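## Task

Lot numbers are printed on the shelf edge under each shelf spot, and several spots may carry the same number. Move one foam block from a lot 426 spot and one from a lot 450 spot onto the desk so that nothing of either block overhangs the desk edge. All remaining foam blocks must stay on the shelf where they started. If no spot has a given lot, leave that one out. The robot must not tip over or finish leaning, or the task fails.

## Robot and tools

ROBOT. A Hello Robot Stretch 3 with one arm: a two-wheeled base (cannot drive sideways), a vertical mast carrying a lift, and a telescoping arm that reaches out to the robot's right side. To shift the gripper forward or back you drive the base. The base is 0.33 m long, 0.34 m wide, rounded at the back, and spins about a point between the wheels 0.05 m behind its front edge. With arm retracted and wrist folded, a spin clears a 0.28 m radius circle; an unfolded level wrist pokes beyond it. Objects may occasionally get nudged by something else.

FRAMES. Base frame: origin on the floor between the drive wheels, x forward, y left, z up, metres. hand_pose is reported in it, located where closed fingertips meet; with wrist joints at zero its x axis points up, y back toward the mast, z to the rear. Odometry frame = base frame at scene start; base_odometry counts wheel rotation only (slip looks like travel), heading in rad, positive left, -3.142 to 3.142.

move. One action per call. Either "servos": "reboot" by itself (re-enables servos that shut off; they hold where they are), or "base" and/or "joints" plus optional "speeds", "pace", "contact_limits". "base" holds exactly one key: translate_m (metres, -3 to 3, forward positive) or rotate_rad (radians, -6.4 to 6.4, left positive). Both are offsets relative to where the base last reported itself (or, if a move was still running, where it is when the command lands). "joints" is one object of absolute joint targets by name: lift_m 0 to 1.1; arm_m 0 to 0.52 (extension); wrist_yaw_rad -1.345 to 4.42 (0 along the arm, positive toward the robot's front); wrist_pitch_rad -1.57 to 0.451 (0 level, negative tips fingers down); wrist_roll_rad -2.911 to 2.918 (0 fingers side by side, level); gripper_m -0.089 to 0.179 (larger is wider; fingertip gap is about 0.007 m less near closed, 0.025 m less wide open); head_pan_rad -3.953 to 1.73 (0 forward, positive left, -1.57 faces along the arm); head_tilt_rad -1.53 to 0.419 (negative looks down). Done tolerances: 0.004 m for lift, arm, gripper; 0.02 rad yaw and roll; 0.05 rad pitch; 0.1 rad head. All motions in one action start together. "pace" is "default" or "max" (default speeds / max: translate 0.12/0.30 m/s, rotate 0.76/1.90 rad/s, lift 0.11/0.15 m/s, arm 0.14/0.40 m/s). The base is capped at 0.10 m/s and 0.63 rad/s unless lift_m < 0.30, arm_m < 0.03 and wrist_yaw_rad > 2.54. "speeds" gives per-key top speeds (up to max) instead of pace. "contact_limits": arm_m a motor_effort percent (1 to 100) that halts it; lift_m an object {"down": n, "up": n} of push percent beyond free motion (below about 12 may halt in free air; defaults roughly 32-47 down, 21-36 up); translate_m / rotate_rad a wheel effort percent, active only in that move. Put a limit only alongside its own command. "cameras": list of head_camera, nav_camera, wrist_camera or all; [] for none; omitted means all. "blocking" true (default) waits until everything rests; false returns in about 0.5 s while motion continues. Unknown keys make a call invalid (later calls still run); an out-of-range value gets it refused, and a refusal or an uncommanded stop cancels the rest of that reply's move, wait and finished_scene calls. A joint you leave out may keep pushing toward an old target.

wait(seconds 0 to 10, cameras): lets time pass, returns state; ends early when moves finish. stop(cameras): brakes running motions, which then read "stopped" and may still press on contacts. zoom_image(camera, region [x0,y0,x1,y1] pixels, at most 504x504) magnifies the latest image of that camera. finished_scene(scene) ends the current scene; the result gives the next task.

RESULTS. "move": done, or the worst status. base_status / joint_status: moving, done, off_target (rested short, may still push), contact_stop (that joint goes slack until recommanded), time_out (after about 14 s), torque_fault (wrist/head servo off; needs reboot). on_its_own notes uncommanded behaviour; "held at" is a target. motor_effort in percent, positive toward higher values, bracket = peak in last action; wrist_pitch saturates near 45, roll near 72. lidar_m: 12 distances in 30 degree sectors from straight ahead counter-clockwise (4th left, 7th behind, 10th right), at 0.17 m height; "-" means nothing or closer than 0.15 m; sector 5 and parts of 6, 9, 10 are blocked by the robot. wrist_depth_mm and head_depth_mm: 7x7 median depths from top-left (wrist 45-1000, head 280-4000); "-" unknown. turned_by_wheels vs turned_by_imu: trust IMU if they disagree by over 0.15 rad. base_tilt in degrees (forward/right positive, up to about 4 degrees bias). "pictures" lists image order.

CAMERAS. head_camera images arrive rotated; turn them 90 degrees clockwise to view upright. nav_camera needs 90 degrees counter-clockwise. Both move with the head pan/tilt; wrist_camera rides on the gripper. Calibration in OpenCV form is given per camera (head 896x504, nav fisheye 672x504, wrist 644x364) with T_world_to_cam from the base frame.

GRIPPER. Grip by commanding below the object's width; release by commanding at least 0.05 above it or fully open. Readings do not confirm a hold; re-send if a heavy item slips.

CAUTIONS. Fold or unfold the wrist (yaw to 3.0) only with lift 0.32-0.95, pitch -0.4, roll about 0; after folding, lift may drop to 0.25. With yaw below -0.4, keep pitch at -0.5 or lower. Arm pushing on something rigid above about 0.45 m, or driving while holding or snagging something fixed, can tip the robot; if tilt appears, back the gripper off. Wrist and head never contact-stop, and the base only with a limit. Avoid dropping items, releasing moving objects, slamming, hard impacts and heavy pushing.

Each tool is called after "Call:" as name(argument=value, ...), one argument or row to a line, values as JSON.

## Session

Call:
move(
  joints={"head_pan_rad":1.5,"head_tilt_rad":-0.3},
  pace="max",
  cameras=["nav_camera","head_camera"],
)

Call:
move(
  joints={"head_pan_rad":0.0},
  pace="max",
  cameras=["nav_camera","head_camera"],
)

Call:
move(
  joints={"head_pan_rad":-1.57},
  pace="max",
  cameras=["nav_camera","head_camera"],
)

Call:
move(
  joints={"head_pan_rad":-3.1},
  pace="max",
  cameras=["nav_camera","head_camera"],
)

Scene clock: 1.00 s.
move: done
base_odometry: x=+0.000 y=+0.000 heading=+0.000
turned_by_wheels: +0.000
turned_by_imu: +0.000
base_tilt: forward=-0.3 right=-1.2
lidar_m: 0.84 0.77 0.78 0.96 1.18 1.16 1.57 1.48 1.13 1.37 3.09 1.31
head_depth_mm: 744 767 791 809 836 868 895 / 817 841 869 898 927 965 997 / 907 940 971 1017 1044 1088 1139 / 1007 1047 1091 1141 1189 1248 1314 / 1142 1198 1248 1314 1388 1463 1480 / 1202 1234 1337 1389 1476 1571 1482 / 1397 1451 1546 1570 1653 1705 1428
base_status: not commanded
joint_positions: lift_m=+0.306 arm_m=+0.001 wrist_yaw_rad=+2.853 wrist_pitch_rad=-0.337 wrist_roll_rad=+0.000 gripper_m=+0.037 head_pan_rad=+1.540 head_tilt_rad=-0.301
joint_status: all done
measured_speeds: translate_m=+0.000 rotate_rad=+0.000 lift_m=+0.000 arm_m=+0.000 wrist_yaw_rad=+0.000 wrist_pitch_rad=+0.000 wrist_roll_rad=+0.000 head_pan_rad=-0.024 head_tilt_rad=+0.000
motor_effort: left_wheel=-0.3(0.5) right_wheel=+0.6(1.0) lift_m=+26.4(27.3) arm_m=-8.1(8.3) wrist_yaw_rad=-1.0(2.2) wrist_pitch_rad=+2.0(2.1) wrist_roll_rad=+0.2(0.3) gripper_m=+0.4(1.0) head_pan_rad=-3.1(4.9) head_tilt_rad=-2.3(6.4)
hand_pose: x=+0.0453 y=+0.0786 z=+0.3376 quat_wxyz=(+0.218, +0.707, +0.017, +0.673) (m; base frame)
wrist_depth_mm: 133 - - - - - - / 136 - - - - - - / 145 - - - - - - / 156 186 861 866 834 - - / 170 181 733 672 664 688 663 / 575 194 126 562 129 578 573 / 502 205 311 499 483 494 488
pictures: head_camera (sideways), nav_camera (sideways)
camera_calibration:
head_camera: T_world_to_cam=[[0.0386372, -0.247514, -0.968114, 1.27525], [-0.99573, 0.0717548, -0.0580846, 0.0813626], [0.0838435, 0.966224, -0.243684, 0.27217], [0, 0, 0, 1]] pos_world=[0.00892315, 0.0468273, 1.30564]
nav_camera: T_world_to_cam=[[-0.00856849, 0.271979, 0.962265, -1.20935], [0.999766, -0.016776, 0.0136441, 0.0263303], [0.0198538, 0.962157, -0.271772, 0.306836], [0, 0, 0, 1]] pos_world=[-0.0427782, 0.0341337, 1.24674]

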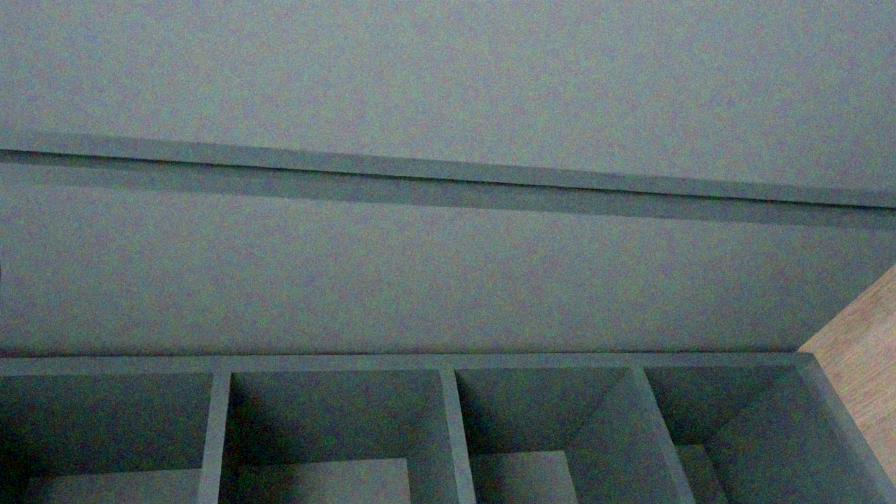

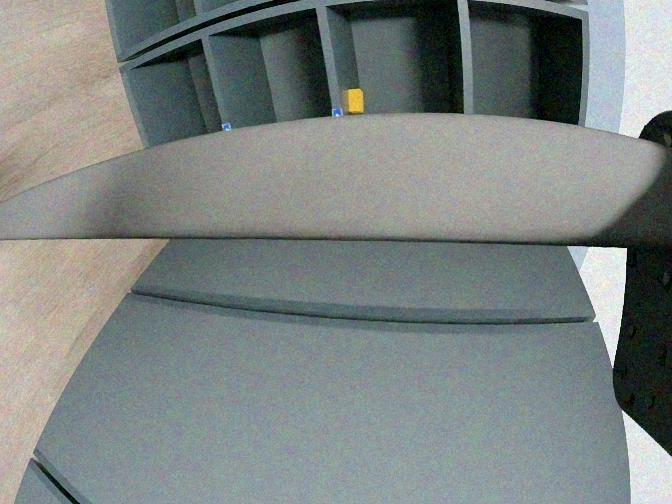

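Scene clock: 2.03 s.
move: done
base_odometry: x=+0.000 y=+0.000 heading=+0.000
turned_by_wheels: +0.000
turned_by_imu: +0.000
base_tilt: forward=-0.4 right=-1.2
lidar_m: 0.85 0.77 0.78 0.96 1.18 1.16 1.57 1.48 1.13 1.38 3.09 1.31
head_depth_mm: 1175 1261 1362 1482 1627 1788 1554 / 1051 1118 1197 1281 1396 1506 1522 / 948 997 1063 1135 1216 1304 1408 / 861 907 956 1011 1079 1143 1239 / 791 828 867 913 965 1025 1087 / 730 763 799 840 882 924 983 / 680 708 735 771 805 846 891
base_status: not commanded
joint_positions: lift_m=+0.306 arm_m=+0.001 wrist_yaw_rad=+2.853 wrist_pitch_rad=-0.337 wrist_roll_rad=+0.000 gripper_m=+0.037 head_pan_rad=-0.030 head_tilt_rad=-0.301
joint_status: all done
measured_speeds: all 0
motor_effort: left_wheel=-0.4(0.5) right_wheel=+1.0(1.2) lift_m=+26.2(27.1) arm_m=-10.9(11.2) wrist_yaw_rad=-0.1(2.2) wrist_pitch_rad=+2.0(2.2) wrist_roll_rad=-0.1(0.3) gripper_m=+0.2(0.9) head_pan_rad=+2.3(5.6) head_tilt_rad=-2.7(3.1)
hand_pose: x=+0.0453 y=+0.0786 z=+0.3376 quat_wxyz=(+0.218, +0.707, +0.017, +0.673) (m; base frame)
wrist_depth_mm: 133 - - - - - - / 136 - - - - - - / 144 - - - - - - / 156 186 870 856 822 - - / 170 180 729 669 664 687 662 / 567 193 126 559 129 574 570 / 505 205 313 495 486 490 494
pictures: head_camera (sideways), nav_camera (sideways)
camera_calibration:
head_camera: T_world_to_cam=[[-0.247461, -0.0389852, -0.968113, 1.277], [0.070406, 0.995825, -0.0580978, 0.0748375], [0.966336, -0.0825379, -0.243683, 0.266793], [0, 0, 0, 1]] pos_world=[0.0529267, -0.00272046, 1.30564]
nav_camera: T_world_to_cam=[[0.271954, 0.0089753, 0.962268, -1.21105], [-0.015415, -0.999788, 0.0136818, 0.0324365], [0.962187, -0.0185542, -0.271758, 0.3011], [0, 0, 0, 1]] pos_world=[0.040137, 0.0488858, 1.24674]

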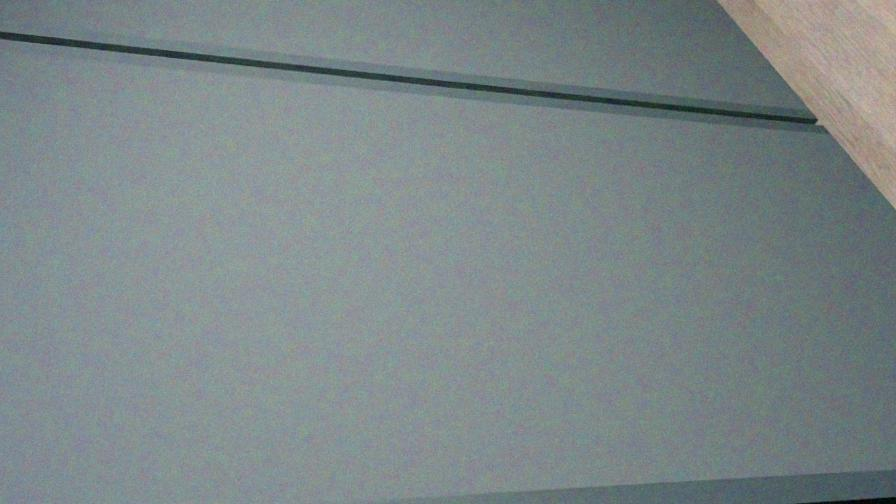

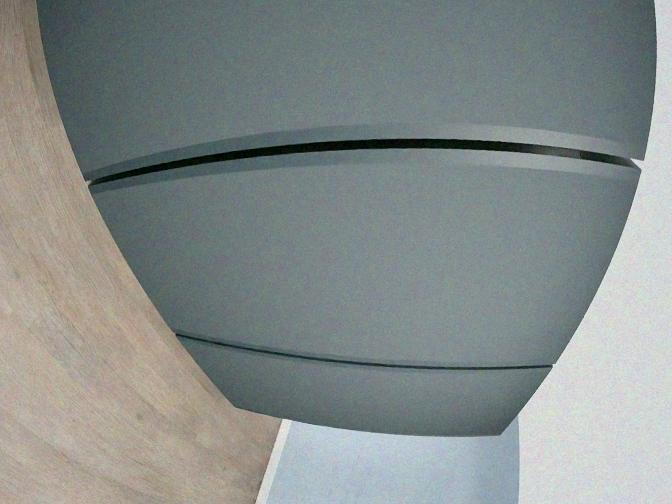

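Scene clock: 4.17 s.
move: done
base_odometry: x=+0.000 y=+0.000 heading=+0.000
turned_by_wheels: +0.000
turned_by_imu: +0.000
base_tilt: forward=-0.4 right=-1.3
lidar_m: 0.85 0.77 0.78 0.96 1.17 1.16 1.57 1.48 1.13 1.38 3.09 1.31
head_depth_mm: 1524 1566 1603 1661 1348 930 1243 / 1673 1718 1780 1811 1336 1009 1548 / 1855 1906 1987 2006 1323 1783 1540 / 2078 2161 2255 2200 1317 1924 1535 / 2364 2469 2587 2539 1608 1994 1527 / 2717 2906 3088 3053 2681 1973 1512 / 2788 2898 3077 3122 2801 1981 1515
base_status: not commanded
joint_positions: lift_m=+0.306 arm_m=+0.001 wrist_yaw_rad=+2.853 wrist_pitch_rad=-0.337 wrist_roll_rad=+0.000 gripper_m=+0.037 head_pan_rad=-1.578 head_tilt_rad=-0.301
joint_status: all done
measured_speeds: translate_m=+0.000 rotate_rad=+0.000 lift_m=+0.000 arm_m=+0.000 wrist_yaw_rad=+0.000 wrist_pitch_rad=+0.000 wrist_roll_rad=+0.000 head_pan_rad=+0.024 head_tilt_rad=+0.000
motor_effort: left_wheel=+0.0(0.8) right_wheel=+0.4(1.2) lift_m=+26.8(27.1) arm_m=-12.4(13.0) wrist_yaw_rad=-0.3(1.9) wrist_pitch_rad=+2.1(2.2) wrist_roll_rad=-0.1(0.3) gripper_m=+0.8(0.9) head_pan_rad=+3.8(4.6) head_tilt_rad=+1.2(2.1)
hand_pose: x=+0.0453 y=+0.0786 z=+0.3376 quat_wxyz=(+0.218, +0.707, +0.017, +0.673) (m; base frame)
wrist_depth_mm: 133 - - - - - - / 136 - - - - - - / 144 - - - - - - / 155 186 871 879 812 - - / 169 181 732 667 660 683 658 / 567 193 126 565 129 567 570 / 507 205 316 500 485 494 493
pictures: head_camera (sideways), nav_camera (sideways)
camera_calibration:
head_camera: T_world_to_cam=[[-0.0445042, 0.246532, -0.968112, 1.27575], [0.997154, -0.0480672, -0.0580797, 0.0691685], [-0.0608529, -0.967942, -0.243691, 0.273126], [0, 0, 0, 1]] pos_world=[0.00442494, -0.0468177, 1.30564]
nav_camera: T_world_to_cam=[[0.0150409, -0.271705, 0.962263, -1.20949], [-0.999882, -0.00698428, 0.0136569, 0.0384492], [0.00301008, -0.962355, -0.271778, 0.306921], [0, 0, 0, 1]] pos_world=[0.0557128, -0.0329896, 1.24674]

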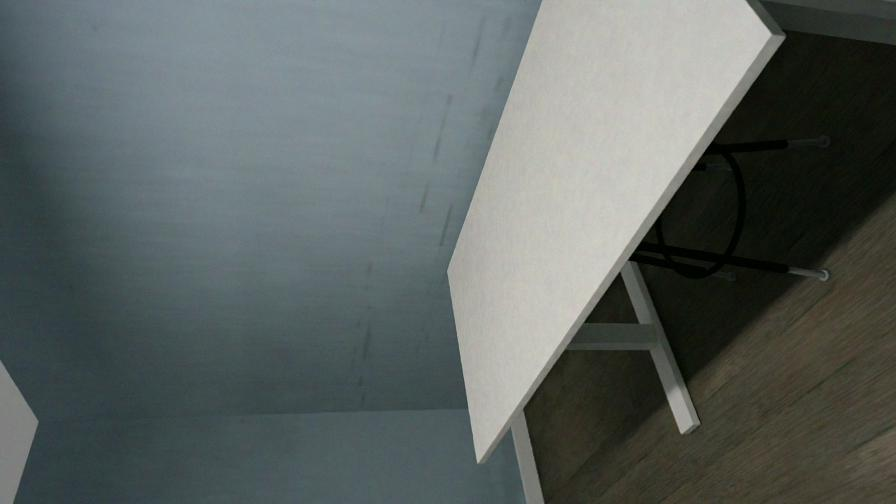

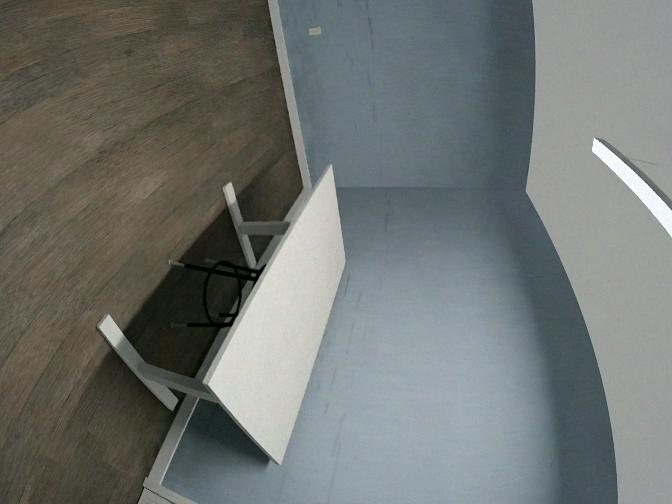

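Scene clock: 6.20 s.
move: done
base_odometry: x=+0.000 y=+0.000 heading=+0.000
turned_by_wheels: +0.000
turned_by_imu: +0.000
base_tilt: forward=-0.1 right=-1.2
lidar_m: 0.84 0.77 0.78 0.96 1.17 1.16 1.57 1.48 1.13 1.38 3.09 1.31
head_depth_mm: 1475 1570 1690 1730 1754 1761 1478 / 1390 1432 1540 1625 1691 1844 1552 / 1774 1892 1972 2081 2156 1775 1542 / 1649 1729 1831 1921 2035 2012 1538 / 1530 1593 1672 1762 1844 1901 1532 / 1413 1469 1537 1611 1698 1776 1535 / 1323 1376 1426 1494 1570 1644 1516
base_status: not commanded
joint_positions: lift_m=+0.306 arm_m=+0.001 wrist_yaw_rad=+2.853 wrist_pitch_rad=-0.337 wrist_roll_rad=+0.000 gripper_m=+0.037 head_pan_rad=-3.108 head_tilt_rad=-0.301
joint_status: all done
measured_speeds: translate_m=+0.000 rotate_rad=+0.000 lift_m=+0.000 arm_m=+0.000 wrist_yaw_rad=+0.000 wrist_pitch_rad=+0.000 wrist_roll_rad=+0.000 head_pan_rad=+0.024 head_tilt_rad=+0.000
motor_effort: left_wheel=-0.2(0.6) right_wheel=+0.5(1.5) lift_m=+26.3(27.1) arm_m=-12.3(12.9) wrist_yaw_rad=-0.4(2.2) wrist_pitch_rad=+2.0(2.1) wrist_roll_rad=+0.1(0.3) gripper_m=+0.2(1.2) head_pan_rad=+3.2(5.1) head_tilt_rad=+2.8(3.3)
hand_pose: x=+0.0453 y=+0.0786 z=+0.3376 quat_wxyz=(+0.218, +0.707, +0.017, +0.673) (m; base frame)
wrist_depth_mm: 133 - - - - - - / 137 - - - - - - / 145 - - - - - - / 155 186 879 869 812 - - / 169 181 730 671 663 689 651 / 570 193 126 562 129 574 569 / 505 204 314 500 483 497 498
pictures: head_camera (sideways), nav_camera (sideways)
camera_calibration:
head_camera: T_world_to_cam=[[0.244515, 0.0544811, -0.968114, 1.274], [-0.00751731, -0.998284, -0.0580775, 0.0753155], [-0.969616, 0.0214784, -0.243686, 0.278611], [0, 0, 0, 1]] pos_world=[-0.0407988, -0.000206572, 1.30564]
nav_camera: T_world_to_cam=[[-0.270855, -0.0260599, 0.962267, -1.20776], [-0.0475265, 0.998776, 0.013671, 0.0326564], [-0.961446, -0.0420304, -0.271762, 0.312757], [0, 0, 0, 1]] pos_world=[-0.0248777, -0.0509453, 1.24674]

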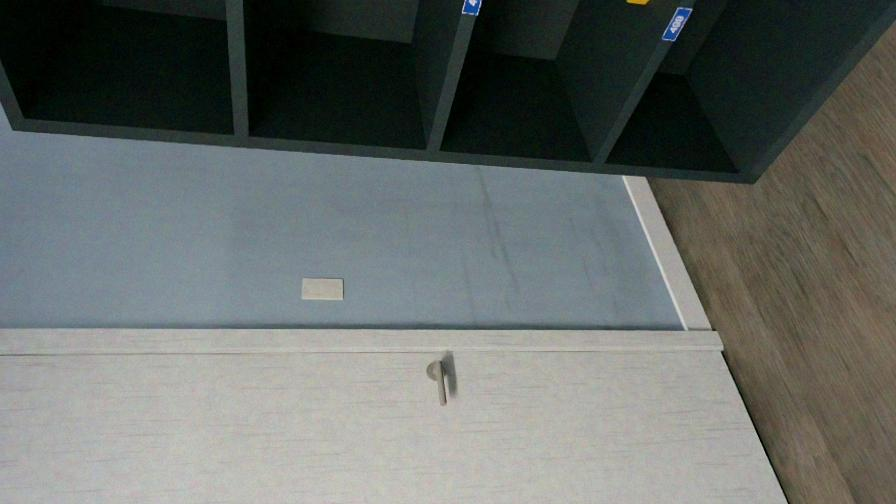

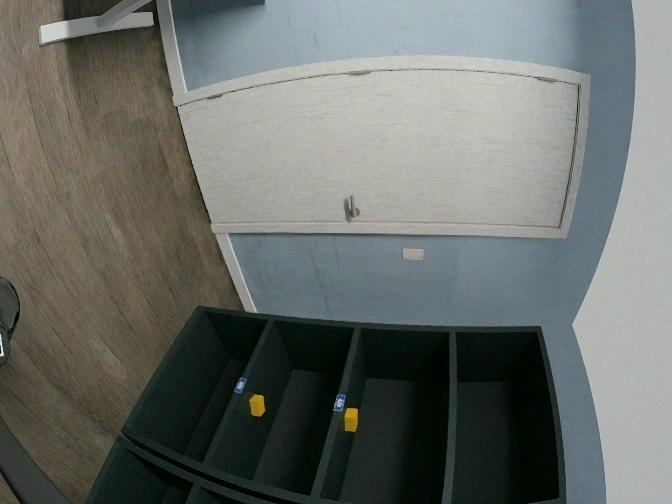

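Call:
move(
  joints={"head_pan_rad":-3.95,"head_tilt_rad":-0.3},
  pace="max",
  cameras=["nav_camera","head_camera"],
)

Call:
zoom_image(
  camera="head_camera",
  region=[400, 0, 800, 504],
)

Call:
move(
  joints={"head_pan_rad":-3.5},
  pace="max",
  cameras=["head_camera"],
)

Call:
zoom_image(
  camera="head_camera",
  region=[400, 0, 800, 504],
)

Scene clock: 19.77 s.
move: done
base_odometry: x=+0.000 y=+0.000 heading=+0.000
turned_by_wheels: +0.000
turned_by_imu: +0.000
base_tilt: forward=-0.3 right=-1.2
lidar_m: 0.84 0.77 0.78 0.96 1.17 1.16 1.57 1.48 1.13 1.37 3.09 1.31
head_depth_mm: - - - - - - - / - - - - - - - / 1398 1425 1520 - - - - / 1387 1433 1519 1516 1640 1681 1443 / 1017 1058 1114 1177 1276 1325 1396 / 1403 1452 1553 1598 1678 1709 1440 / 1416 1464 1559 1591 1671 1712 1439
base_status: not commanded
joint_positions: lift_m=+0.306 arm_m=+0.001 wrist_yaw_rad=+2.853 wrist_pitch_rad=-0.337 wrist_roll_rad=+0.000 gripper_m=+0.037 head_pan_rad=-3.970 head_tilt_rad=-0.300
joint_status: all done
measured_speeds: all 0
motor_effort: left_wheel=-0.1(0.6) right_wheel=+0.9(0.9) lift_m=+26.2(27.0) arm_m=-12.3(12.7) wrist_yaw_rad=-0.4(1.3) wrist_pitch_rad=+2.0(2.1) wrist_roll_rad=+0.2(0.2) gripper_m=+0.4(0.9) head_pan_rad=+1.3(5.6) head_tilt_rad=+5.5(8.5)
hand_pose: x=+0.0453 y=+0.0786 z=+0.3376 quat_wxyz=(+0.218, +0.707, +0.017, +0.673) (m; base frame)
wrist_depth_mm: 133 - - - - - - / 136 - - - - - - / 145 - - - - - - / 156 187 882 867 816 - - / 169 180 723 665 662 692 661 / 572 193 126 560 129 578 572 / 504 205 312 496 481 492 491
pictures: head_camera (sideways), nav_camera (sideways)
camera_calibration:
head_camera: T_world_to_cam=[[0.199679, -0.149123, -0.968448, 1.27473], [-0.762456, -0.644437, -0.0579754, 0.0797592], [-0.615458, 0.749975, -0.24238, 0.274811], [0, 0, 0, 1]] pos_world=[-0.0245897, 0.0353903, 1.30574]
nav_camera: T_world_to_cam=[[-0.195352, 0.187583, 0.962627, -1.20875], [0.726827, 0.686684, 0.0136883, 0.0279584], [-0.658453, 0.702337, -0.270485, 0.309279], [0, 0, 0, 1]] pos_world=[-0.0528068, -0.00967593, 1.24685]

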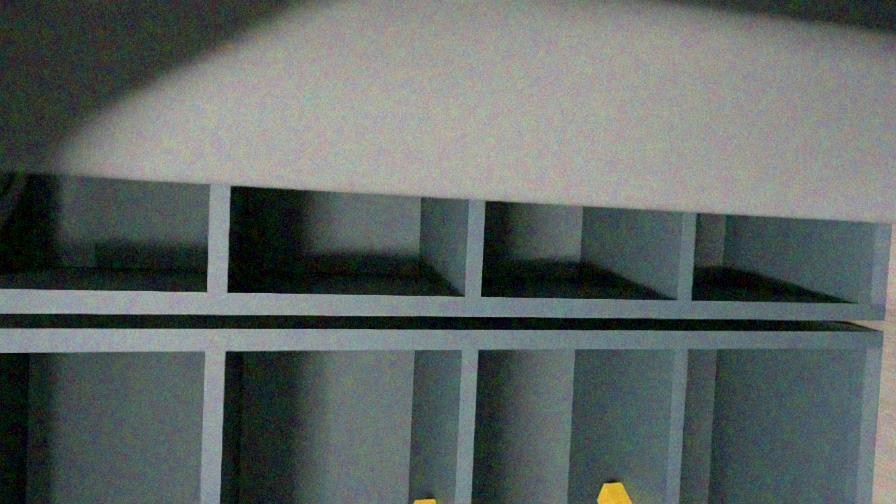

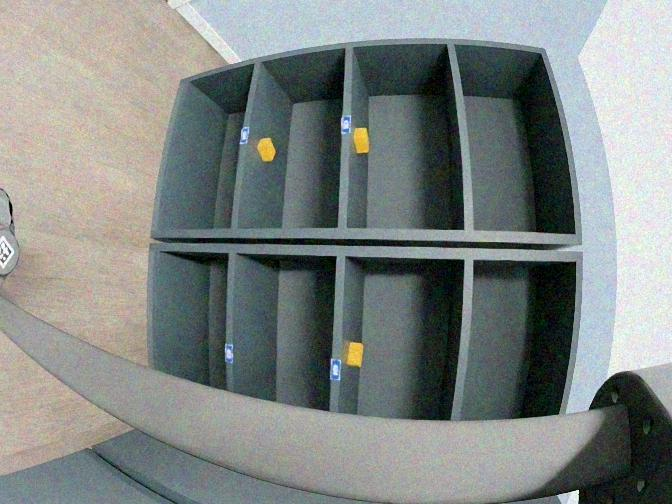

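Scaled by 1.000.

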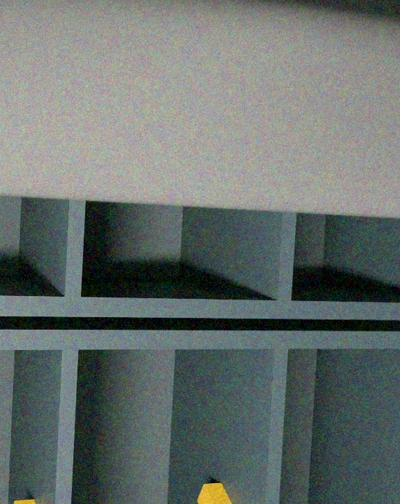

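Scene clock: 20.53 s.
move: done
base_odometry: x=+0.000 y=+0.000 heading=+0.000
turned_by_wheels: +0.000
turned_by_imu: +0.000
base_tilt: forward=-0.4 right=-1.1
lidar_m: 0.84 0.77 0.78 0.96 1.17 1.16 1.57 1.48 1.13 1.38 3.09 1.31
head_depth_mm: 1363 1404 1466 1138 1162 1224 1352 / 1441 1479 1556 1541 1643 1401 1417 / 1520 1559 1665 1694 1742 1748 1459 / 1571 1660 1757 1818 1717 1812 1502 / 1489 1568 1697 1712 1736 1853 1534 / 1376 1433 1529 1627 1696 1750 1531 / 1708 1778 1825 1882 1982 1944 1523
base_status: not commanded
joint_positions: lift_m=+0.306 arm_m=+0.001 wrist_yaw_rad=+2.853 wrist_pitch_rad=-0.337 wrist_roll_rad=+0.000 gripper_m=+0.037 head_pan_rad=-3.498 head_tilt_rad=-0.300
joint_status: all done
measured_speeds: all 0
motor_effort: left_wheel=-0.3(0.5) right_wheel=+0.4(1.3) lift_m=+26.6(26.9) arm_m=-12.1(12.7) wrist_yaw_rad=+0.7(1.5) wrist_pitch_rad=+2.0(2.1) wrist_roll_rad=+0.1(0.3) gripper_m=+0.4(1.0) head_pan_rad=+2.8(5.6) head_tilt_rad=+5.1(5.9)
hand_pose: x=+0.0453 y=+0.0786 z=+0.3376 quat_wxyz=(+0.218, +0.707, +0.017, +0.673) (m; base frame)
wrist_depth_mm: 133 - - - - - - / 136 - - - - - - / 144 - - - - - - / 155 187 869 859 817 - - / 170 181 730 676 651 685 660 / 573 192 126 563 129 572 569 / 509 205 315 497 485 490 494
pictures: head_camera (sideways)
camera_calibration:
head_camera: T_world_to_cam=[[0.245545, -0.0421056, -0.96847, 1.27448], [-0.38654, -0.920448, -0.0579854, 0.0774717], [-0.888985, 0.38859, -0.242287, 0.276328], [0, 0, 0, 1]] pos_world=[-0.0373463, 0.0175931, 1.30574]

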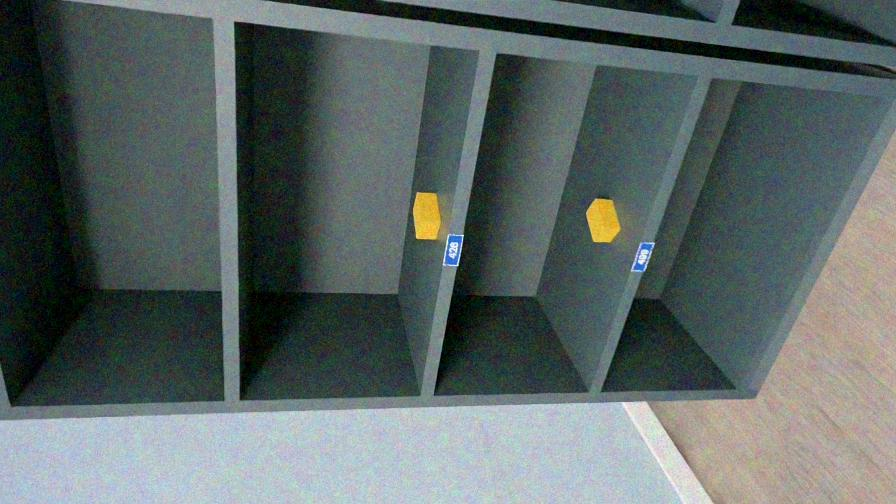

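Scaled by 1.000.

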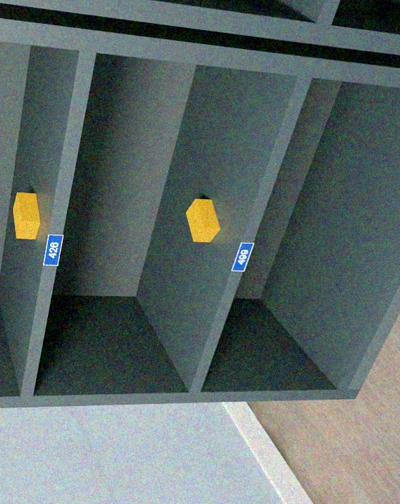

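Call:
zoom_image(
  camera="head_camera",
  region=[410, 170, 530, 290],
)

Call:
move(
  joints={"head_pan_rad":-3.9,"head_tilt_rad":-0.2},
  pace="max",
  cameras=["nav_camera","head_camera"],
)

Call:
zoom_image(
  camera="nav_camera",
  region=[200, 300, 400, 420],
)

Scaled by 4.200 from the camera's 896x504 image, which has a finer 1280x720 frame.

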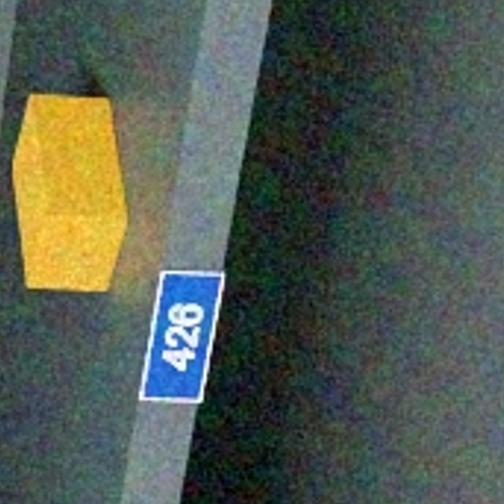

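Scene clock: 31.97 s.
move: done
base_odometry: x=+0.000 y=+0.000 heading=+0.000
turned_by_wheels: +0.000
turned_by_imu: +0.000
base_tilt: forward=-0.4 right=-1.1
lidar_m: 0.84 0.77 0.78 0.96 1.17 1.16 1.57 1.48 1.13 1.37 3.10 1.31
head_depth_mm: - - - - - - - / - - - - - - - / - 1486 1528 1554 1612 1412 1575 / 1052 1134 1170 1291 1239 1267 1507 / 1129 1511 1152 1564 1213 1259 1503 / 1205 1532 1574 1613 1688 1454 1611 / 1212 1557 1601 1638 1703 1391 1598
base_status: not commanded
joint_positions: lift_m=+0.306 arm_m=+0.001 wrist_yaw_rad=+2.853 wrist_pitch_rad=-0.337 wrist_roll_rad=+0.000 gripper_m=+0.037 head_pan_rad=-3.909 head_tilt_rad=-0.197
joint_status: all done
measured_speeds: all 0
motor_effort: left_wheel=-0.1(0.6) right_wheel=+0.6(0.9) lift_m=+26.5(27.0) arm_m=-11.5(12.4) wrist_yaw_rad=-1.1(1.4) wrist_pitch_rad=+2.1(2.1) wrist_roll_rad=-0.2(0.3) gripper_m=+0.3(1.1) head_pan_rad=-1.6(5.5) head_tilt_rad=+4.9(8.7)
hand_pose: x=+0.0453 y=+0.0786 z=+0.3376 quat_wxyz=(+0.218, +0.707, +0.017, +0.673) (m; base frame)
wrist_depth_mm: 134 - - - - - - / 137 - - - - - - / 144 - - - - - - / 156 186 877 879 824 - - / 170 181 728 669 658 680 653 / 575 193 126 561 129 575 574 / 509 205 311 498 478 492 494
pictures: head_camera (sideways), nav_camera (sideways)
camera_calibration:
head_camera: T_world_to_cam=[[0.135557, -0.0664123, -0.988541, 1.3014], [-0.725998, -0.685613, -0.0534941, 0.0737282], [-0.674204, 0.72493, -0.141155, 0.143377], [0, 0, 0, 1]] pos_world=[-0.0262226, 0.0330398, 1.31067]
nav_camera: T_world_to_cam=[[-0.133818, 0.105342, 0.985391, -1.23888], [0.684862, 0.728516, 0.0151243, 0.026268], [-0.71628, 0.676881, -0.169633, 0.178412], [0, 0, 0, 1]] pos_world=[-0.0559808, -0.00939457, 1.25065]

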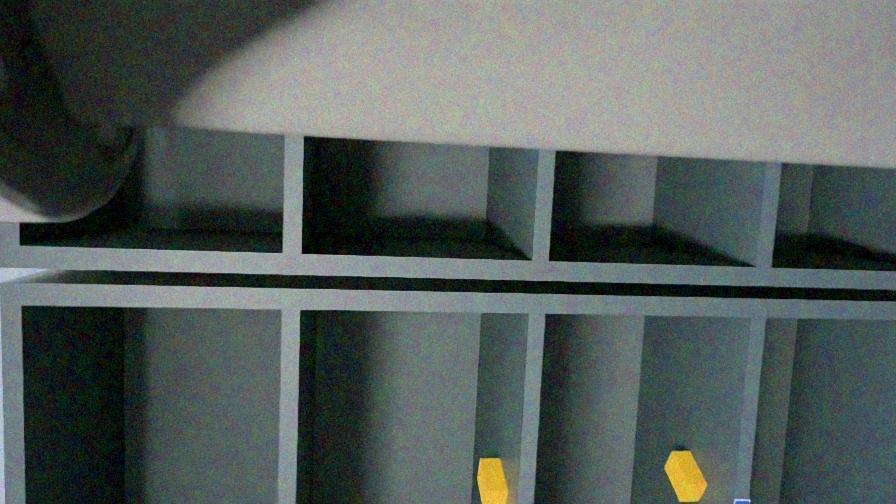

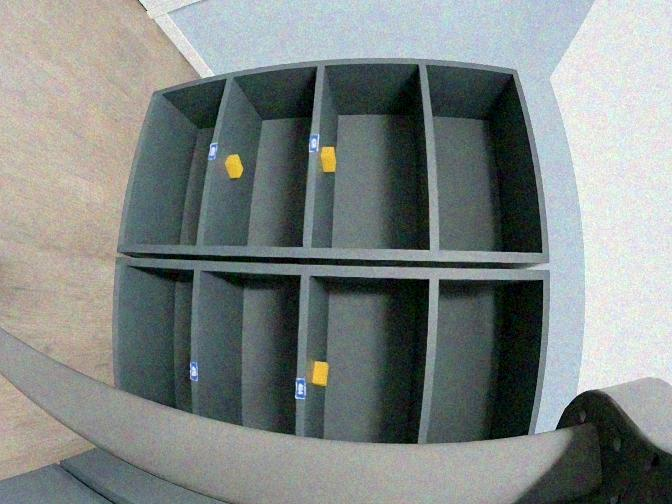

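Scaled by 2.520 from the camera's 672x504 image, which has a finer 792x594 frame.

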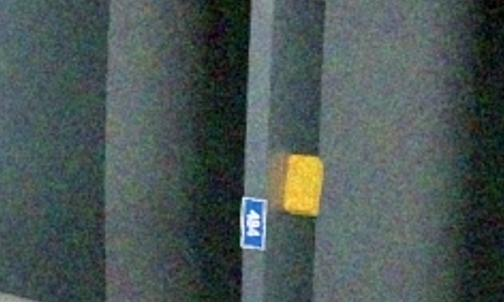

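Call:
move(
  base={"rotate_rad":-0.09},
  pace="max",
  cameras=[],
)

Call:
move(
  base={"translate_m":-0.86},
  joints={"head_pan_rad":-1.57,"head_tilt_rad":-0.3},
  cameras=[],
)

Call:
move(
  base={"rotate_rad":-2.374},
  cameras=["head_camera","nav_camera"],
)

Scene clock: 71.23 s.
move: done
base_odometry: x=+0.000 y=+0.000 heading=-0.090
turned_by_wheels: -0.090
turned_by_imu: -0.088
base_tilt: forward=-0.3 right=-1.2
lidar_m: 0.88 0.77 0.77 0.90 1.48 1.16 1.57 1.48 1.13 1.38 3.09 1.50
head_depth_mm: - - - - - - - / - 1476 - - - - - / - 1480 1538 1567 1622 1410 1632 / 1188 1491 1538 1565 1623 1388 1631 / 1042 1075 1101 1146 1184 1245 1346 / 1216 1494 1544 1558 1634 1377 1614 / 1224 1501 1547 1584 1636 1362 1601
base_status: done
joint_positions: lift_m=+0.306 arm_m=+0.001 wrist_yaw_rad=+2.853 wrist_pitch_rad=-0.337 wrist_roll_rad=+0.000 gripper_m=+0.037 head_pan_rad=-3.900 head_tilt_rad=-0.200
joint_status: not commanded
measured_speeds: all 0
motor_effort: left_wheel=+7.9(11.3) right_wheel=-9.7(12.2) lift_m=+26.5(27.1) arm_m=-11.5(12.5) wrist_yaw_rad=+0.2(1.2) wrist_pitch_rad=+2.1(2.2) wrist_roll_rad=+0.1(0.4) gripper_m=+0.2(1.1) head_pan_rad=+3.5(3.9) head_tilt_rad=-2.9(3.5)
hand_pose: x=+0.0453 y=+0.0786 z=+0.3376 quat_wxyz=(+0.218, +0.707, +0.017, +0.673) (m; base frame)
wrist_depth_mm: 134 - - - - - - / 136 - - - - - - / 145 - - - - - - / 156 186 875 853 831 - - / 170 181 725 672 670 691 683 / 576 193 126 561 129 568 572 / 509 205 314 496 481 494 494
pictures: none
No camera images: "cameras" was empty.

Scene clock: 80.97 s.
move: done
base_odometry: x=-0.857 y=+0.077 heading=-0.089
turned_by_wheels: +0.000
turned_by_imu: +0.000
base_tilt: forward=-0.3 right=-1.2
lidar_m: 1.58 1.39 1.39 0.69 0.82 0.86 0.72 0.88 0.88 1.01 1.13 2.69
head_depth_mm: 828 855 883 908 941 973 1010 / 924 950 952 990 1029 1068 1122 / 1009 1046 1089 1130 1179 1225 1271 / 1119 1159 1213 1260 1321 1389 1422 / 1250 1305 1365 1443 1448 1590 1532 / 1413 1485 1562 1657 1371 1836 1524 / 1630 1734 1839 1894 1284 1193 1257
base_status: done
joint_positions: lift_m=+0.306 arm_m=+0.001 wrist_yaw_rad=+2.853 wrist_pitch_rad=-0.337 wrist_roll_rad=+0.000 gripper_m=+0.037 head_pan_rad=-1.570 head_tilt_rad=-0.300
joint_status: all done
measured_speeds: all 0
motor_effort: left_wheel=-3.2(9.6) right_wheel=-8.6(15.4) lift_m=+26.2(27.3) arm_m=-12.5(13.0) wrist_yaw_rad=+0.5(2.2) wrist_pitch_rad=+2.1(2.2) wrist_roll_rad=+0.3(0.4) gripper_m=+0.2(1.0) head_pan_rad=-2.7(6.0) head_tilt_rad=+5.3(6.3)
hand_pose: x=+0.0453 y=+0.0786 z=+0.3376 quat_wxyz=(+0.218, +0.707, +0.017, +0.673) (m; base frame)
wrist_depth_mm: 133 - - - - - - / 136 - - - - - - / 145 158 - - - - - / 156 167 835 869 865 859 853 / 167 179 729 666 668 690 679 / 557 194 126 567 129 580 572 / 502 205 315 500 487 491 491
pictures: none
No camera images: "cameras" was empty.

Scene clock: 85.83 s.
move: done
base_odometry: x=-0.857 y=+0.077 heading=-2.463
turned_by_wheels: -2.374
turned_by_imu: -2.336
base_tilt: forward=-0.4 right=-1.2
lidar_m: 0.87 0.92 1.13 1.62 1.92 1.43 1.39 1.41 0.69 1.02 0.72 0.90
head_depth_mm: 864 627 950 1000 736 1033 931 / 862 640 951 999 729 1104 926 / 867 655 955 996 724 1109 923 / 865 672 955 1001 668 1104 914 / 865 691 957 999 707 1097 911 / 868 708 953 998 702 1106 908 / 860 733 960 997 697 1103 907
base_status: done
joint_positions: lift_m=+0.306 arm_m=+0.001 wrist_yaw_rad=+2.853 wrist_pitch_rad=-0.337 wrist_roll_rad=+0.000 gripper_m=+0.037 head_pan_rad=-1.570 head_tilt_rad=-0.300
joint_status: not commanded
measured_speeds: all 0
motor_effort: left_wheel=+8.3(11.5) right_wheel=-9.8(14.2) lift_m=+25.9(27.0) arm_m=-12.4(13.2) wrist_yaw_rad=-0.3(1.8) wrist_pitch_rad=+2.1(2.2) wrist_roll_rad=-0.3(0.3) gripper_m=+0.3(1.1) head_pan_rad=-2.5(3.7) head_tilt_rad=+5.4(5.9)
hand_pose: x=+0.0453 y=+0.0786 z=+0.3376 quat_wxyz=(+0.218, +0.707, +0.017, +0.673) (m; base frame)
wrist_depth_mm: 134 - - - - - - / 136 - - - - - - / 144 - - - - - - / 155 187 867 874 863 854 838 / 169 180 729 668 666 686 681 / 568 193 126 555 129 575 569 / 507 205 313 499 486 498 491
pictures: head_camera (sideways), nav_camera (sideways)
camera_calibration:
head_camera: T_world_to_cam=[[-0.0464739, 0.244555, -0.968521, 1.27632], [0.997511, -0.0401005, -0.0579905, 0.069014], [-0.05302, -0.968806, -0.242083, 0.270996], [0, 0, 0, 1]] pos_world=[0.00484132, -0.0468203, 1.30574]
nav_camera: T_world_to_cam=[[0.0172465, -0.269976, 0.962713, -1.21016], [-0.999793, -0.0150534, 0.0136894, 0.0384863], [0.0107963, -0.962749, -0.270179, 0.304775], [0, 0, 0, 1]] pos_world=[0.0560589, -0.0327114, 1.24685]

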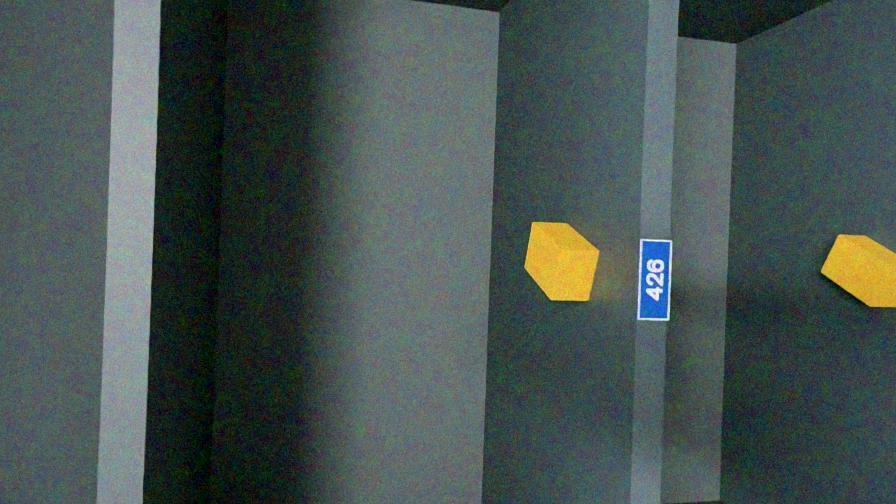

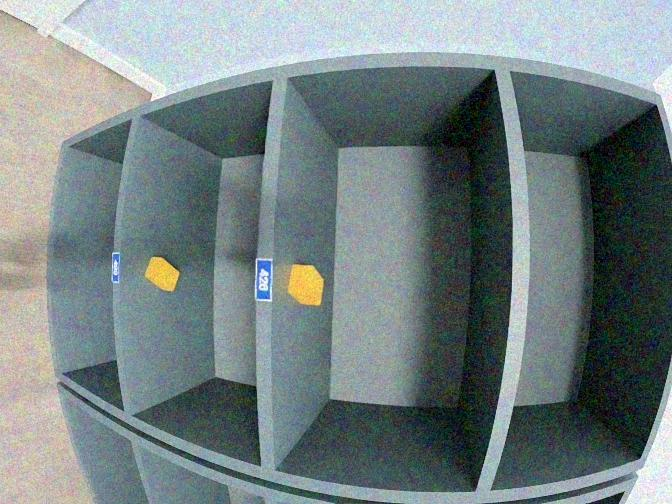

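Call:
zoom_image(
  camera="head_camera",
  region=[500, 200, 630, 320],
)

Scaled by 3.877 from the camera's 896x504 image, which has a finer 1280x720 frame.

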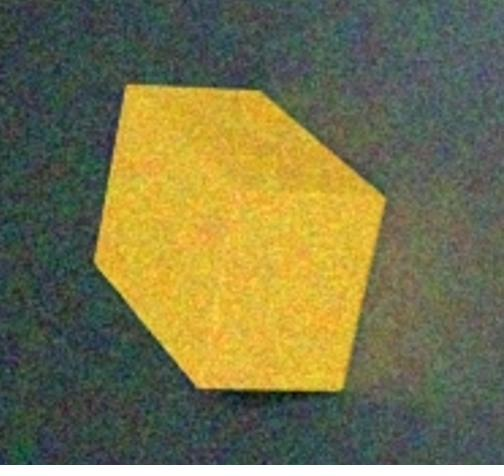

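Call:
move(
  base={"translate_m":0.077},
  joints={"lift_m":0.6,"wrist_pitch_rad":-0.4},
  cameras=[],
)

Call:
move(
  joints={"wrist_yaw_rad":0,"gripper_m":0.179},
  cameras=[],
)

Call:
move(
  joints={"wrist_pitch_rad":-0.5,"lift_m":1.09},
  cameras=[],
)

Call:
move(
  joints={"wrist_yaw_rad":-0.48},
  cameras=["head_camera"],
)

Call:
move(
  joints={"arm_m":0.26},
  contact_limits={"arm_m":35},
  cameras=["wrist_camera"],
)

Scene clock: 119.93 s.
move: done
base_odometry: x=-0.916 y=+0.029 heading=-2.463
turned_by_wheels: +0.000
turned_by_imu: +0.000
base_tilt: forward=-0.4 right=-1.1
lidar_m: 0.80 0.83 1.10 1.88 2.02 1.51 1.47 0.79 0.74 1.02 0.68 0.82
head_depth_mm: 865 627 950 996 735 1108 931 / 867 641 955 997 728 1109 928 / 866 656 955 1001 670 1108 924 / 867 672 956 999 714 1102 917 / 870 692 957 999 708 1103 909 / 869 711 958 1003 704 1108 907 / 864 733 948 993 696 1036 903
base_status: done
joint_positions: lift_m=+0.600 arm_m=+0.001 wrist_yaw_rad=+2.853 wrist_pitch_rad=-0.413 wrist_roll_rad=+0.000 gripper_m=+0.037 head_pan_rad=-1.570 head_tilt_rad=-0.300
joint_status: all done
measured_speeds: all 0
motor_effort: left_wheel=+4.0(11.4) right_wheel=+6.5(9.6) lift_m=+29.0(32.5) arm_m=-11.8(12.7) wrist_yaw_rad=-0.1(2.1) wrist_pitch_rad=+2.0(3.9) wrist_roll_rad=+0.1(0.3) gripper_m=+0.0(1.0) head_pan_rad=-2.5(3.3) head_tilt_rad=+3.3(4.9)
hand_pose: x=+0.0428 y=+0.0702 z=+0.6139 quat_wxyz=(+0.243, +0.705, +0.044, +0.664) (m; base frame)
wrist_depth_mm: 133 - - - - - - / 138 - - - - - - / 150 - - - - - - / 163 182 - - - - - / - 191 - - - - - / 893 206 126 865 129 876 856 / 792 762 732 782 750 763 767
pictures: none
No camera images: "cameras" was empty.

Scene clock: 122.37 s.
move: done
base_odometry: x=-0.916 y=+0.029 heading=-2.463
turned_by_wheels: +0.000
turned_by_imu: +0.000
base_tilt: forward=-0.4 right=-1.2
lidar_m: 0.80 0.83 1.10 1.88 2.02 1.51 1.47 0.78 0.74 1.02 0.68 0.82
head_depth_mm: 867 628 953 1001 737 1110 931 / 866 640 954 996 729 1110 925 / 867 655 955 1001 668 1104 920 / 867 674 953 995 713 1099 917 / 868 692 960 1003 709 1108 911 / 867 711 956 1005 703 1104 909 / 862 733 950 988 696 1044 905
base_status: not commanded
joint_positions: lift_m=+0.600 arm_m=+0.001 wrist_yaw_rad=+0.003 wrist_pitch_rad=-0.413 wrist_roll_rad=+0.000 gripper_m=+0.179 head_pan_rad=-1.570 head_tilt_rad=-0.300
joint_status: all done
measured_speeds: all 0
motor_effort: left_wheel=+3.6(4.7) right_wheel=+6.3(7.7) lift_m=+29.3(30.0) arm_m=-11.4(12.6) wrist_yaw_rad=-2.6(7.0) wrist_pitch_rad=+2.0(2.0) wrist_roll_rad=+0.1(0.3) gripper_m=+0.3(83.6) head_pan_rad=-2.5(3.0) head_tilt_rad=+2.7(4.2)
hand_pose: x=-0.0208 y=-0.3706 z=+0.6139 quat_wxyz=(+0.693, +0.146, -0.691, -0.144) (m; base frame)
wrist_depth_mm: - - - - - - 670 / - - - - - - - / - - - - - - - / - - - - 379 - - / - 142 932 - - - - / - 140 - - - - - / 747 699 - - - - 105
pictures: none
No camera images: "cameras" was empty.

Scene clock: 127.67 s.
move: done
base_odometry: x=-0.916 y=+0.029 heading=-2.463
turned_by_wheels: +0.000
turned_by_imu: +0.000
base_tilt: forward=-0.2 right=-1.0
lidar_m: 0.80 0.84 1.11 1.88 2.03 1.51 1.47 0.79 0.74 1.02 0.68 0.82
head_depth_mm: 864 627 946 - - - - / 865 640 955 - - - - / 863 655 959 - - - - / 865 672 956 999 - 1106 - / 867 693 959 999 709 1105 912 / 866 712 960 1001 702 592 907 / 865 733 951 987 697 1038 904
base_status: not commanded
joint_positions: lift_m=+1.090 arm_m=+0.001 wrist_yaw_rad=+0.003 wrist_pitch_rad=-0.511 wrist_roll_rad=+0.000 gripper_m=+0.179 head_pan_rad=-1.570 head_tilt_rad=-0.300
joint_status: all done
measured_speeds: all 0
motor_effort: left_wheel=+4.2(4.6) right_wheel=+6.3(7.5) lift_m=+29.2(33.2) arm_m=-11.5(12.2) wrist_yaw_rad=-3.2(4.7) wrist_pitch_rad=+1.7(4.3) wrist_roll_rad=+0.0(0.3) gripper_m=+0.4(1.3) head_pan_rad=-1.8(2.9) head_tilt_rad=+2.0(3.8)
hand_pose: x=-0.0209 y=-0.3573 z=+1.0824 quat_wxyz=(+0.685, +0.180, -0.683, -0.178) (m; base frame)
wrist_depth_mm: - - - - - - - / - - - - - - - / - - - - - - - / - - - - - - - / - 142 - - - - - / - 126 - - - - - / - - - - - - 105
pictures: none
No camera images: "cameras" was empty.

Scene clock: 128.80 s.
move: done
base_odometry: x=-0.916 y=+0.029 heading=-2.463
turned_by_wheels: +0.000
turned_by_imu: +0.000
base_tilt: forward=-0.3 right=-1.2
lidar_m: 0.80 0.83 1.10 1.88 2.03 1.51 1.47 0.78 0.74 1.02 0.68 0.82
head_depth_mm: 863 626 950 - - - - / 865 640 955 - - - - / 866 656 952 - - - - / 867 672 954 999 672 1110 - / 865 691 956 1000 710 1105 945 / 867 712 957 1000 702 1106 909 / 860 734 950 989 697 1044 905
base_status: not commanded
joint_positions: lift_m=+1.090 arm_m=+0.001 wrist_yaw_rad=-0.477 wrist_pitch_rad=-0.511 wrist_roll_rad=+0.000 gripper_m=+0.179 head_pan_rad=-1.570 head_tilt_rad=-0.300
joint_status: all done
measured_speeds: all 0
motor_effort: left_wheel=+4.0(4.5) right_wheel=+6.9(7.7) lift_m=+29.2(30.4) arm_m=-11.2(11.6) wrist_yaw_rad=-2.8(6.1) wrist_pitch_rad=+1.6(1.7) wrist_roll_rad=-0.1(0.3) gripper_m=+0.8(1.1) head_pan_rad=-2.0(2.6) head_tilt_rad=+2.8(3.4)
hand_pose: x=-0.1187 y=-0.3336 z=+1.0824 quat_wxyz=(+0.623, +0.012, -0.707, -0.336) (m; base frame)
wrist_depth_mm: - - - - - - - / - - - - - - - / - - - - - - - / - - 401 - - - - / - 143 - - - - - / - 126 749 - 805 - - / - - - - - - 105
pictures: head_camera (sideways)
camera_calibration:
head_camera: T_world_to_cam=[[-0.0464739, 0.244555, -0.968521, 1.27632], [0.997511, -0.0401005, -0.0579905, 0.069014], [-0.05302, -0.968806, -0.242083, 0.270996], [0, 0, 0, 1]] pos_world=[0.00484132, -0.0468203, 1.30574]

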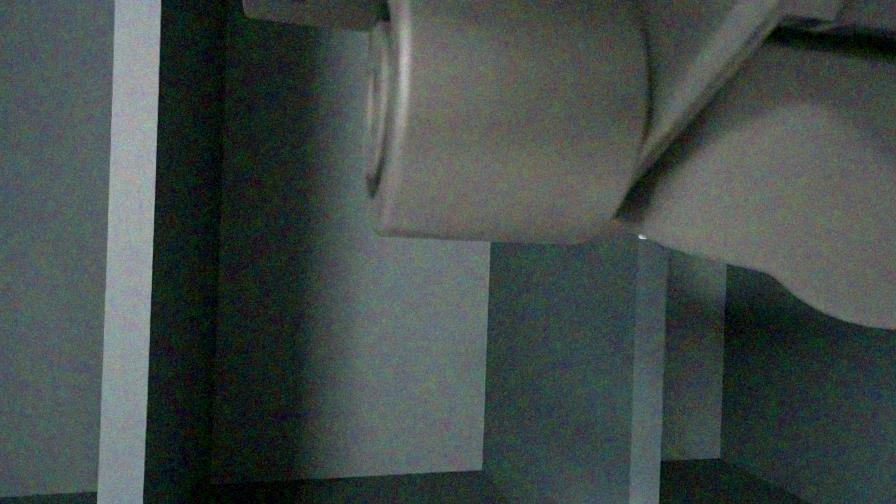

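Scene clock: 131.93 s.
move: done
base_odometry: x=-0.916 y=+0.029 heading=-2.463
turned_by_wheels: +0.000
turned_by_imu: +0.000
base_tilt: forward=-0.4 right=-1.2
lidar_m: 0.80 0.84 1.11 1.88 2.02 1.51 1.47 0.79 0.74 1.02 0.68 0.82
head_depth_mm: 866 629 936 1007 652 1106 931 / 866 640 342 344 684 1114 925 / 865 657 337 307 637 1107 923 / 866 673 946 348 670 1099 915 / 869 691 954 1000 706 1101 911 / 867 711 958 1004 702 1103 907 / 862 734 950 987 695 1039 903
base_status: not commanded
joint_positions: lift_m=+1.090 arm_m=+0.260 wrist_yaw_rad=-0.477 wrist_pitch_rad=-0.511 wrist_roll_rad=+0.000 gripper_m=+0.179 head_pan_rad=-1.570 head_tilt_rad=-0.300
joint_status: all done
measured_speeds: all 0
motor_effort: left_wheel=+3.9(4.5) right_wheel=+6.8(7.6) lift_m=+27.9(29.9) arm_m=+12.3(14.6) wrist_yaw_rad=-2.6(4.1) wrist_pitch_rad=+1.7(1.8) wrist_roll_rad=-0.2(0.3) gripper_m=+0.5(1.1) head_pan_rad=-2.1(3.0) head_tilt_rad=+1.6(2.7)
contact_limits: arm_m 35 (drawing in: default 31, maximum 55; extending or still: default 39, maximum 69)
hand_pose: x=-0.1188 y=-0.5929 z=+1.0823 quat_wxyz=(+0.623, +0.012, -0.707, -0.336) (m; base frame)
wrist_depth_mm: - - - - - - - / - - - - - - - / - - - - - - - / - - - - - - - / - 143 - - - - - / - 139 - - - - - / - - - - - - 105
pictures: wrist_camera
camera_calibration:
wrist_camera: T_world_to_cam=[[-0.903056, 0.428566, -0.0286626, 0.18454], [0.299962, 0.58149, -0.756235, 1.23144], [-0.30743, -0.69152, -0.653672, 0.427106], [0, 0, 0, 1]] pos_world=[-0.0714298, -0.499805, 1.21573]

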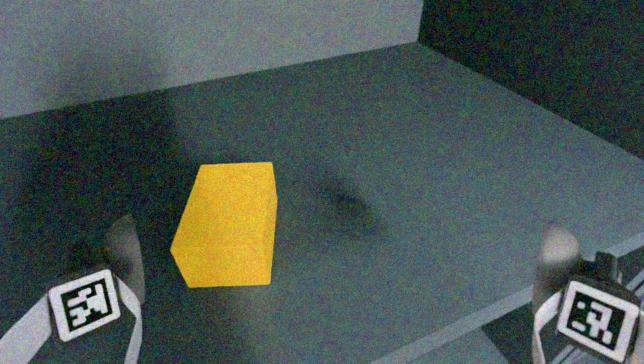

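Call:
move(
  joints={"wrist_yaw_rad":-0.4,"arm_m":0.33},
  contact_limits={"arm_m":35},
  cameras=["wrist_camera"],
)

Scene clock: 145.40 s.
move: done
base_odometry: x=-0.916 y=+0.029 heading=-2.463
turned_by_wheels: +0.000
turned_by_imu: +0.000
base_tilt: forward=-0.3 right=-1.2
lidar_m: 0.80 0.84 1.10 1.88 2.03 1.51 1.46 0.78 0.74 1.02 0.68 0.82
head_depth_mm: 861 630 931 1001 732 1105 929 / 864 642 432 994 684 1107 928 / 868 656 401 380 663 1105 921 / 862 674 944 417 673 1100 917 / 871 693 959 993 709 1103 912 / 870 713 960 1001 703 1106 908 / 861 734 947 991 698 1042 905
base_status: not commanded
joint_positions: lift_m=+1.090 arm_m=+0.330 wrist_yaw_rad=-0.403 wrist_pitch_rad=-0.511 wrist_roll_rad=+0.000 gripper_m=+0.179 head_pan_rad=-1.570 head_tilt_rad=-0.300
joint_status: all done
measured_speeds: all 0
motor_effort: left_wheel=+3.9(4.5) right_wheel=+6.9(7.9) lift_m=+24.3(26.1) arm_m=+13.2(14.0) wrist_yaw_rad=+2.0(4.9) wrist_pitch_rad=+1.6(1.7) wrist_roll_rad=-0.1(0.3) gripper_m=+0.5(1.1) head_pan_rad=-1.6(2.4) head_tilt_rad=+1.1(1.9)
contact_limits: arm_m 35 (drawing in: default 31, maximum 55; extending or still: default 39, maximum 69)
hand_pose: x=-0.1045 y=-0.6696 z=+1.0823 quat_wxyz=(+0.635, +0.039, -0.706, -0.312) (m; base frame)
wrist_depth_mm: - - - - - 526 - / - - - - - - - / - - - - - - - / - - - - - - - / - 143 - - - - - / - 126 197 - - - - / - - 185 182 - - 105
pictures: wrist_camera
camera_calibration:
wrist_camera: T_world_to_cam=[[-0.932451, 0.36016, -0.0286471, 0.181371], [0.255837, 0.602209, -0.756235, 1.28104], [-0.255114, -0.712481, -0.653672, 0.369863], [0, 0, 0, 1]] pos_world=[-0.0642611, -0.573256, 1.21573]

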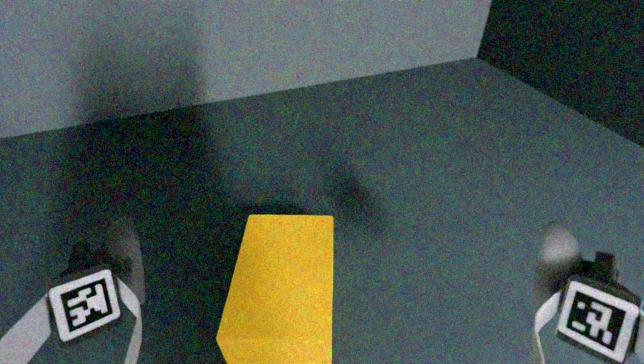

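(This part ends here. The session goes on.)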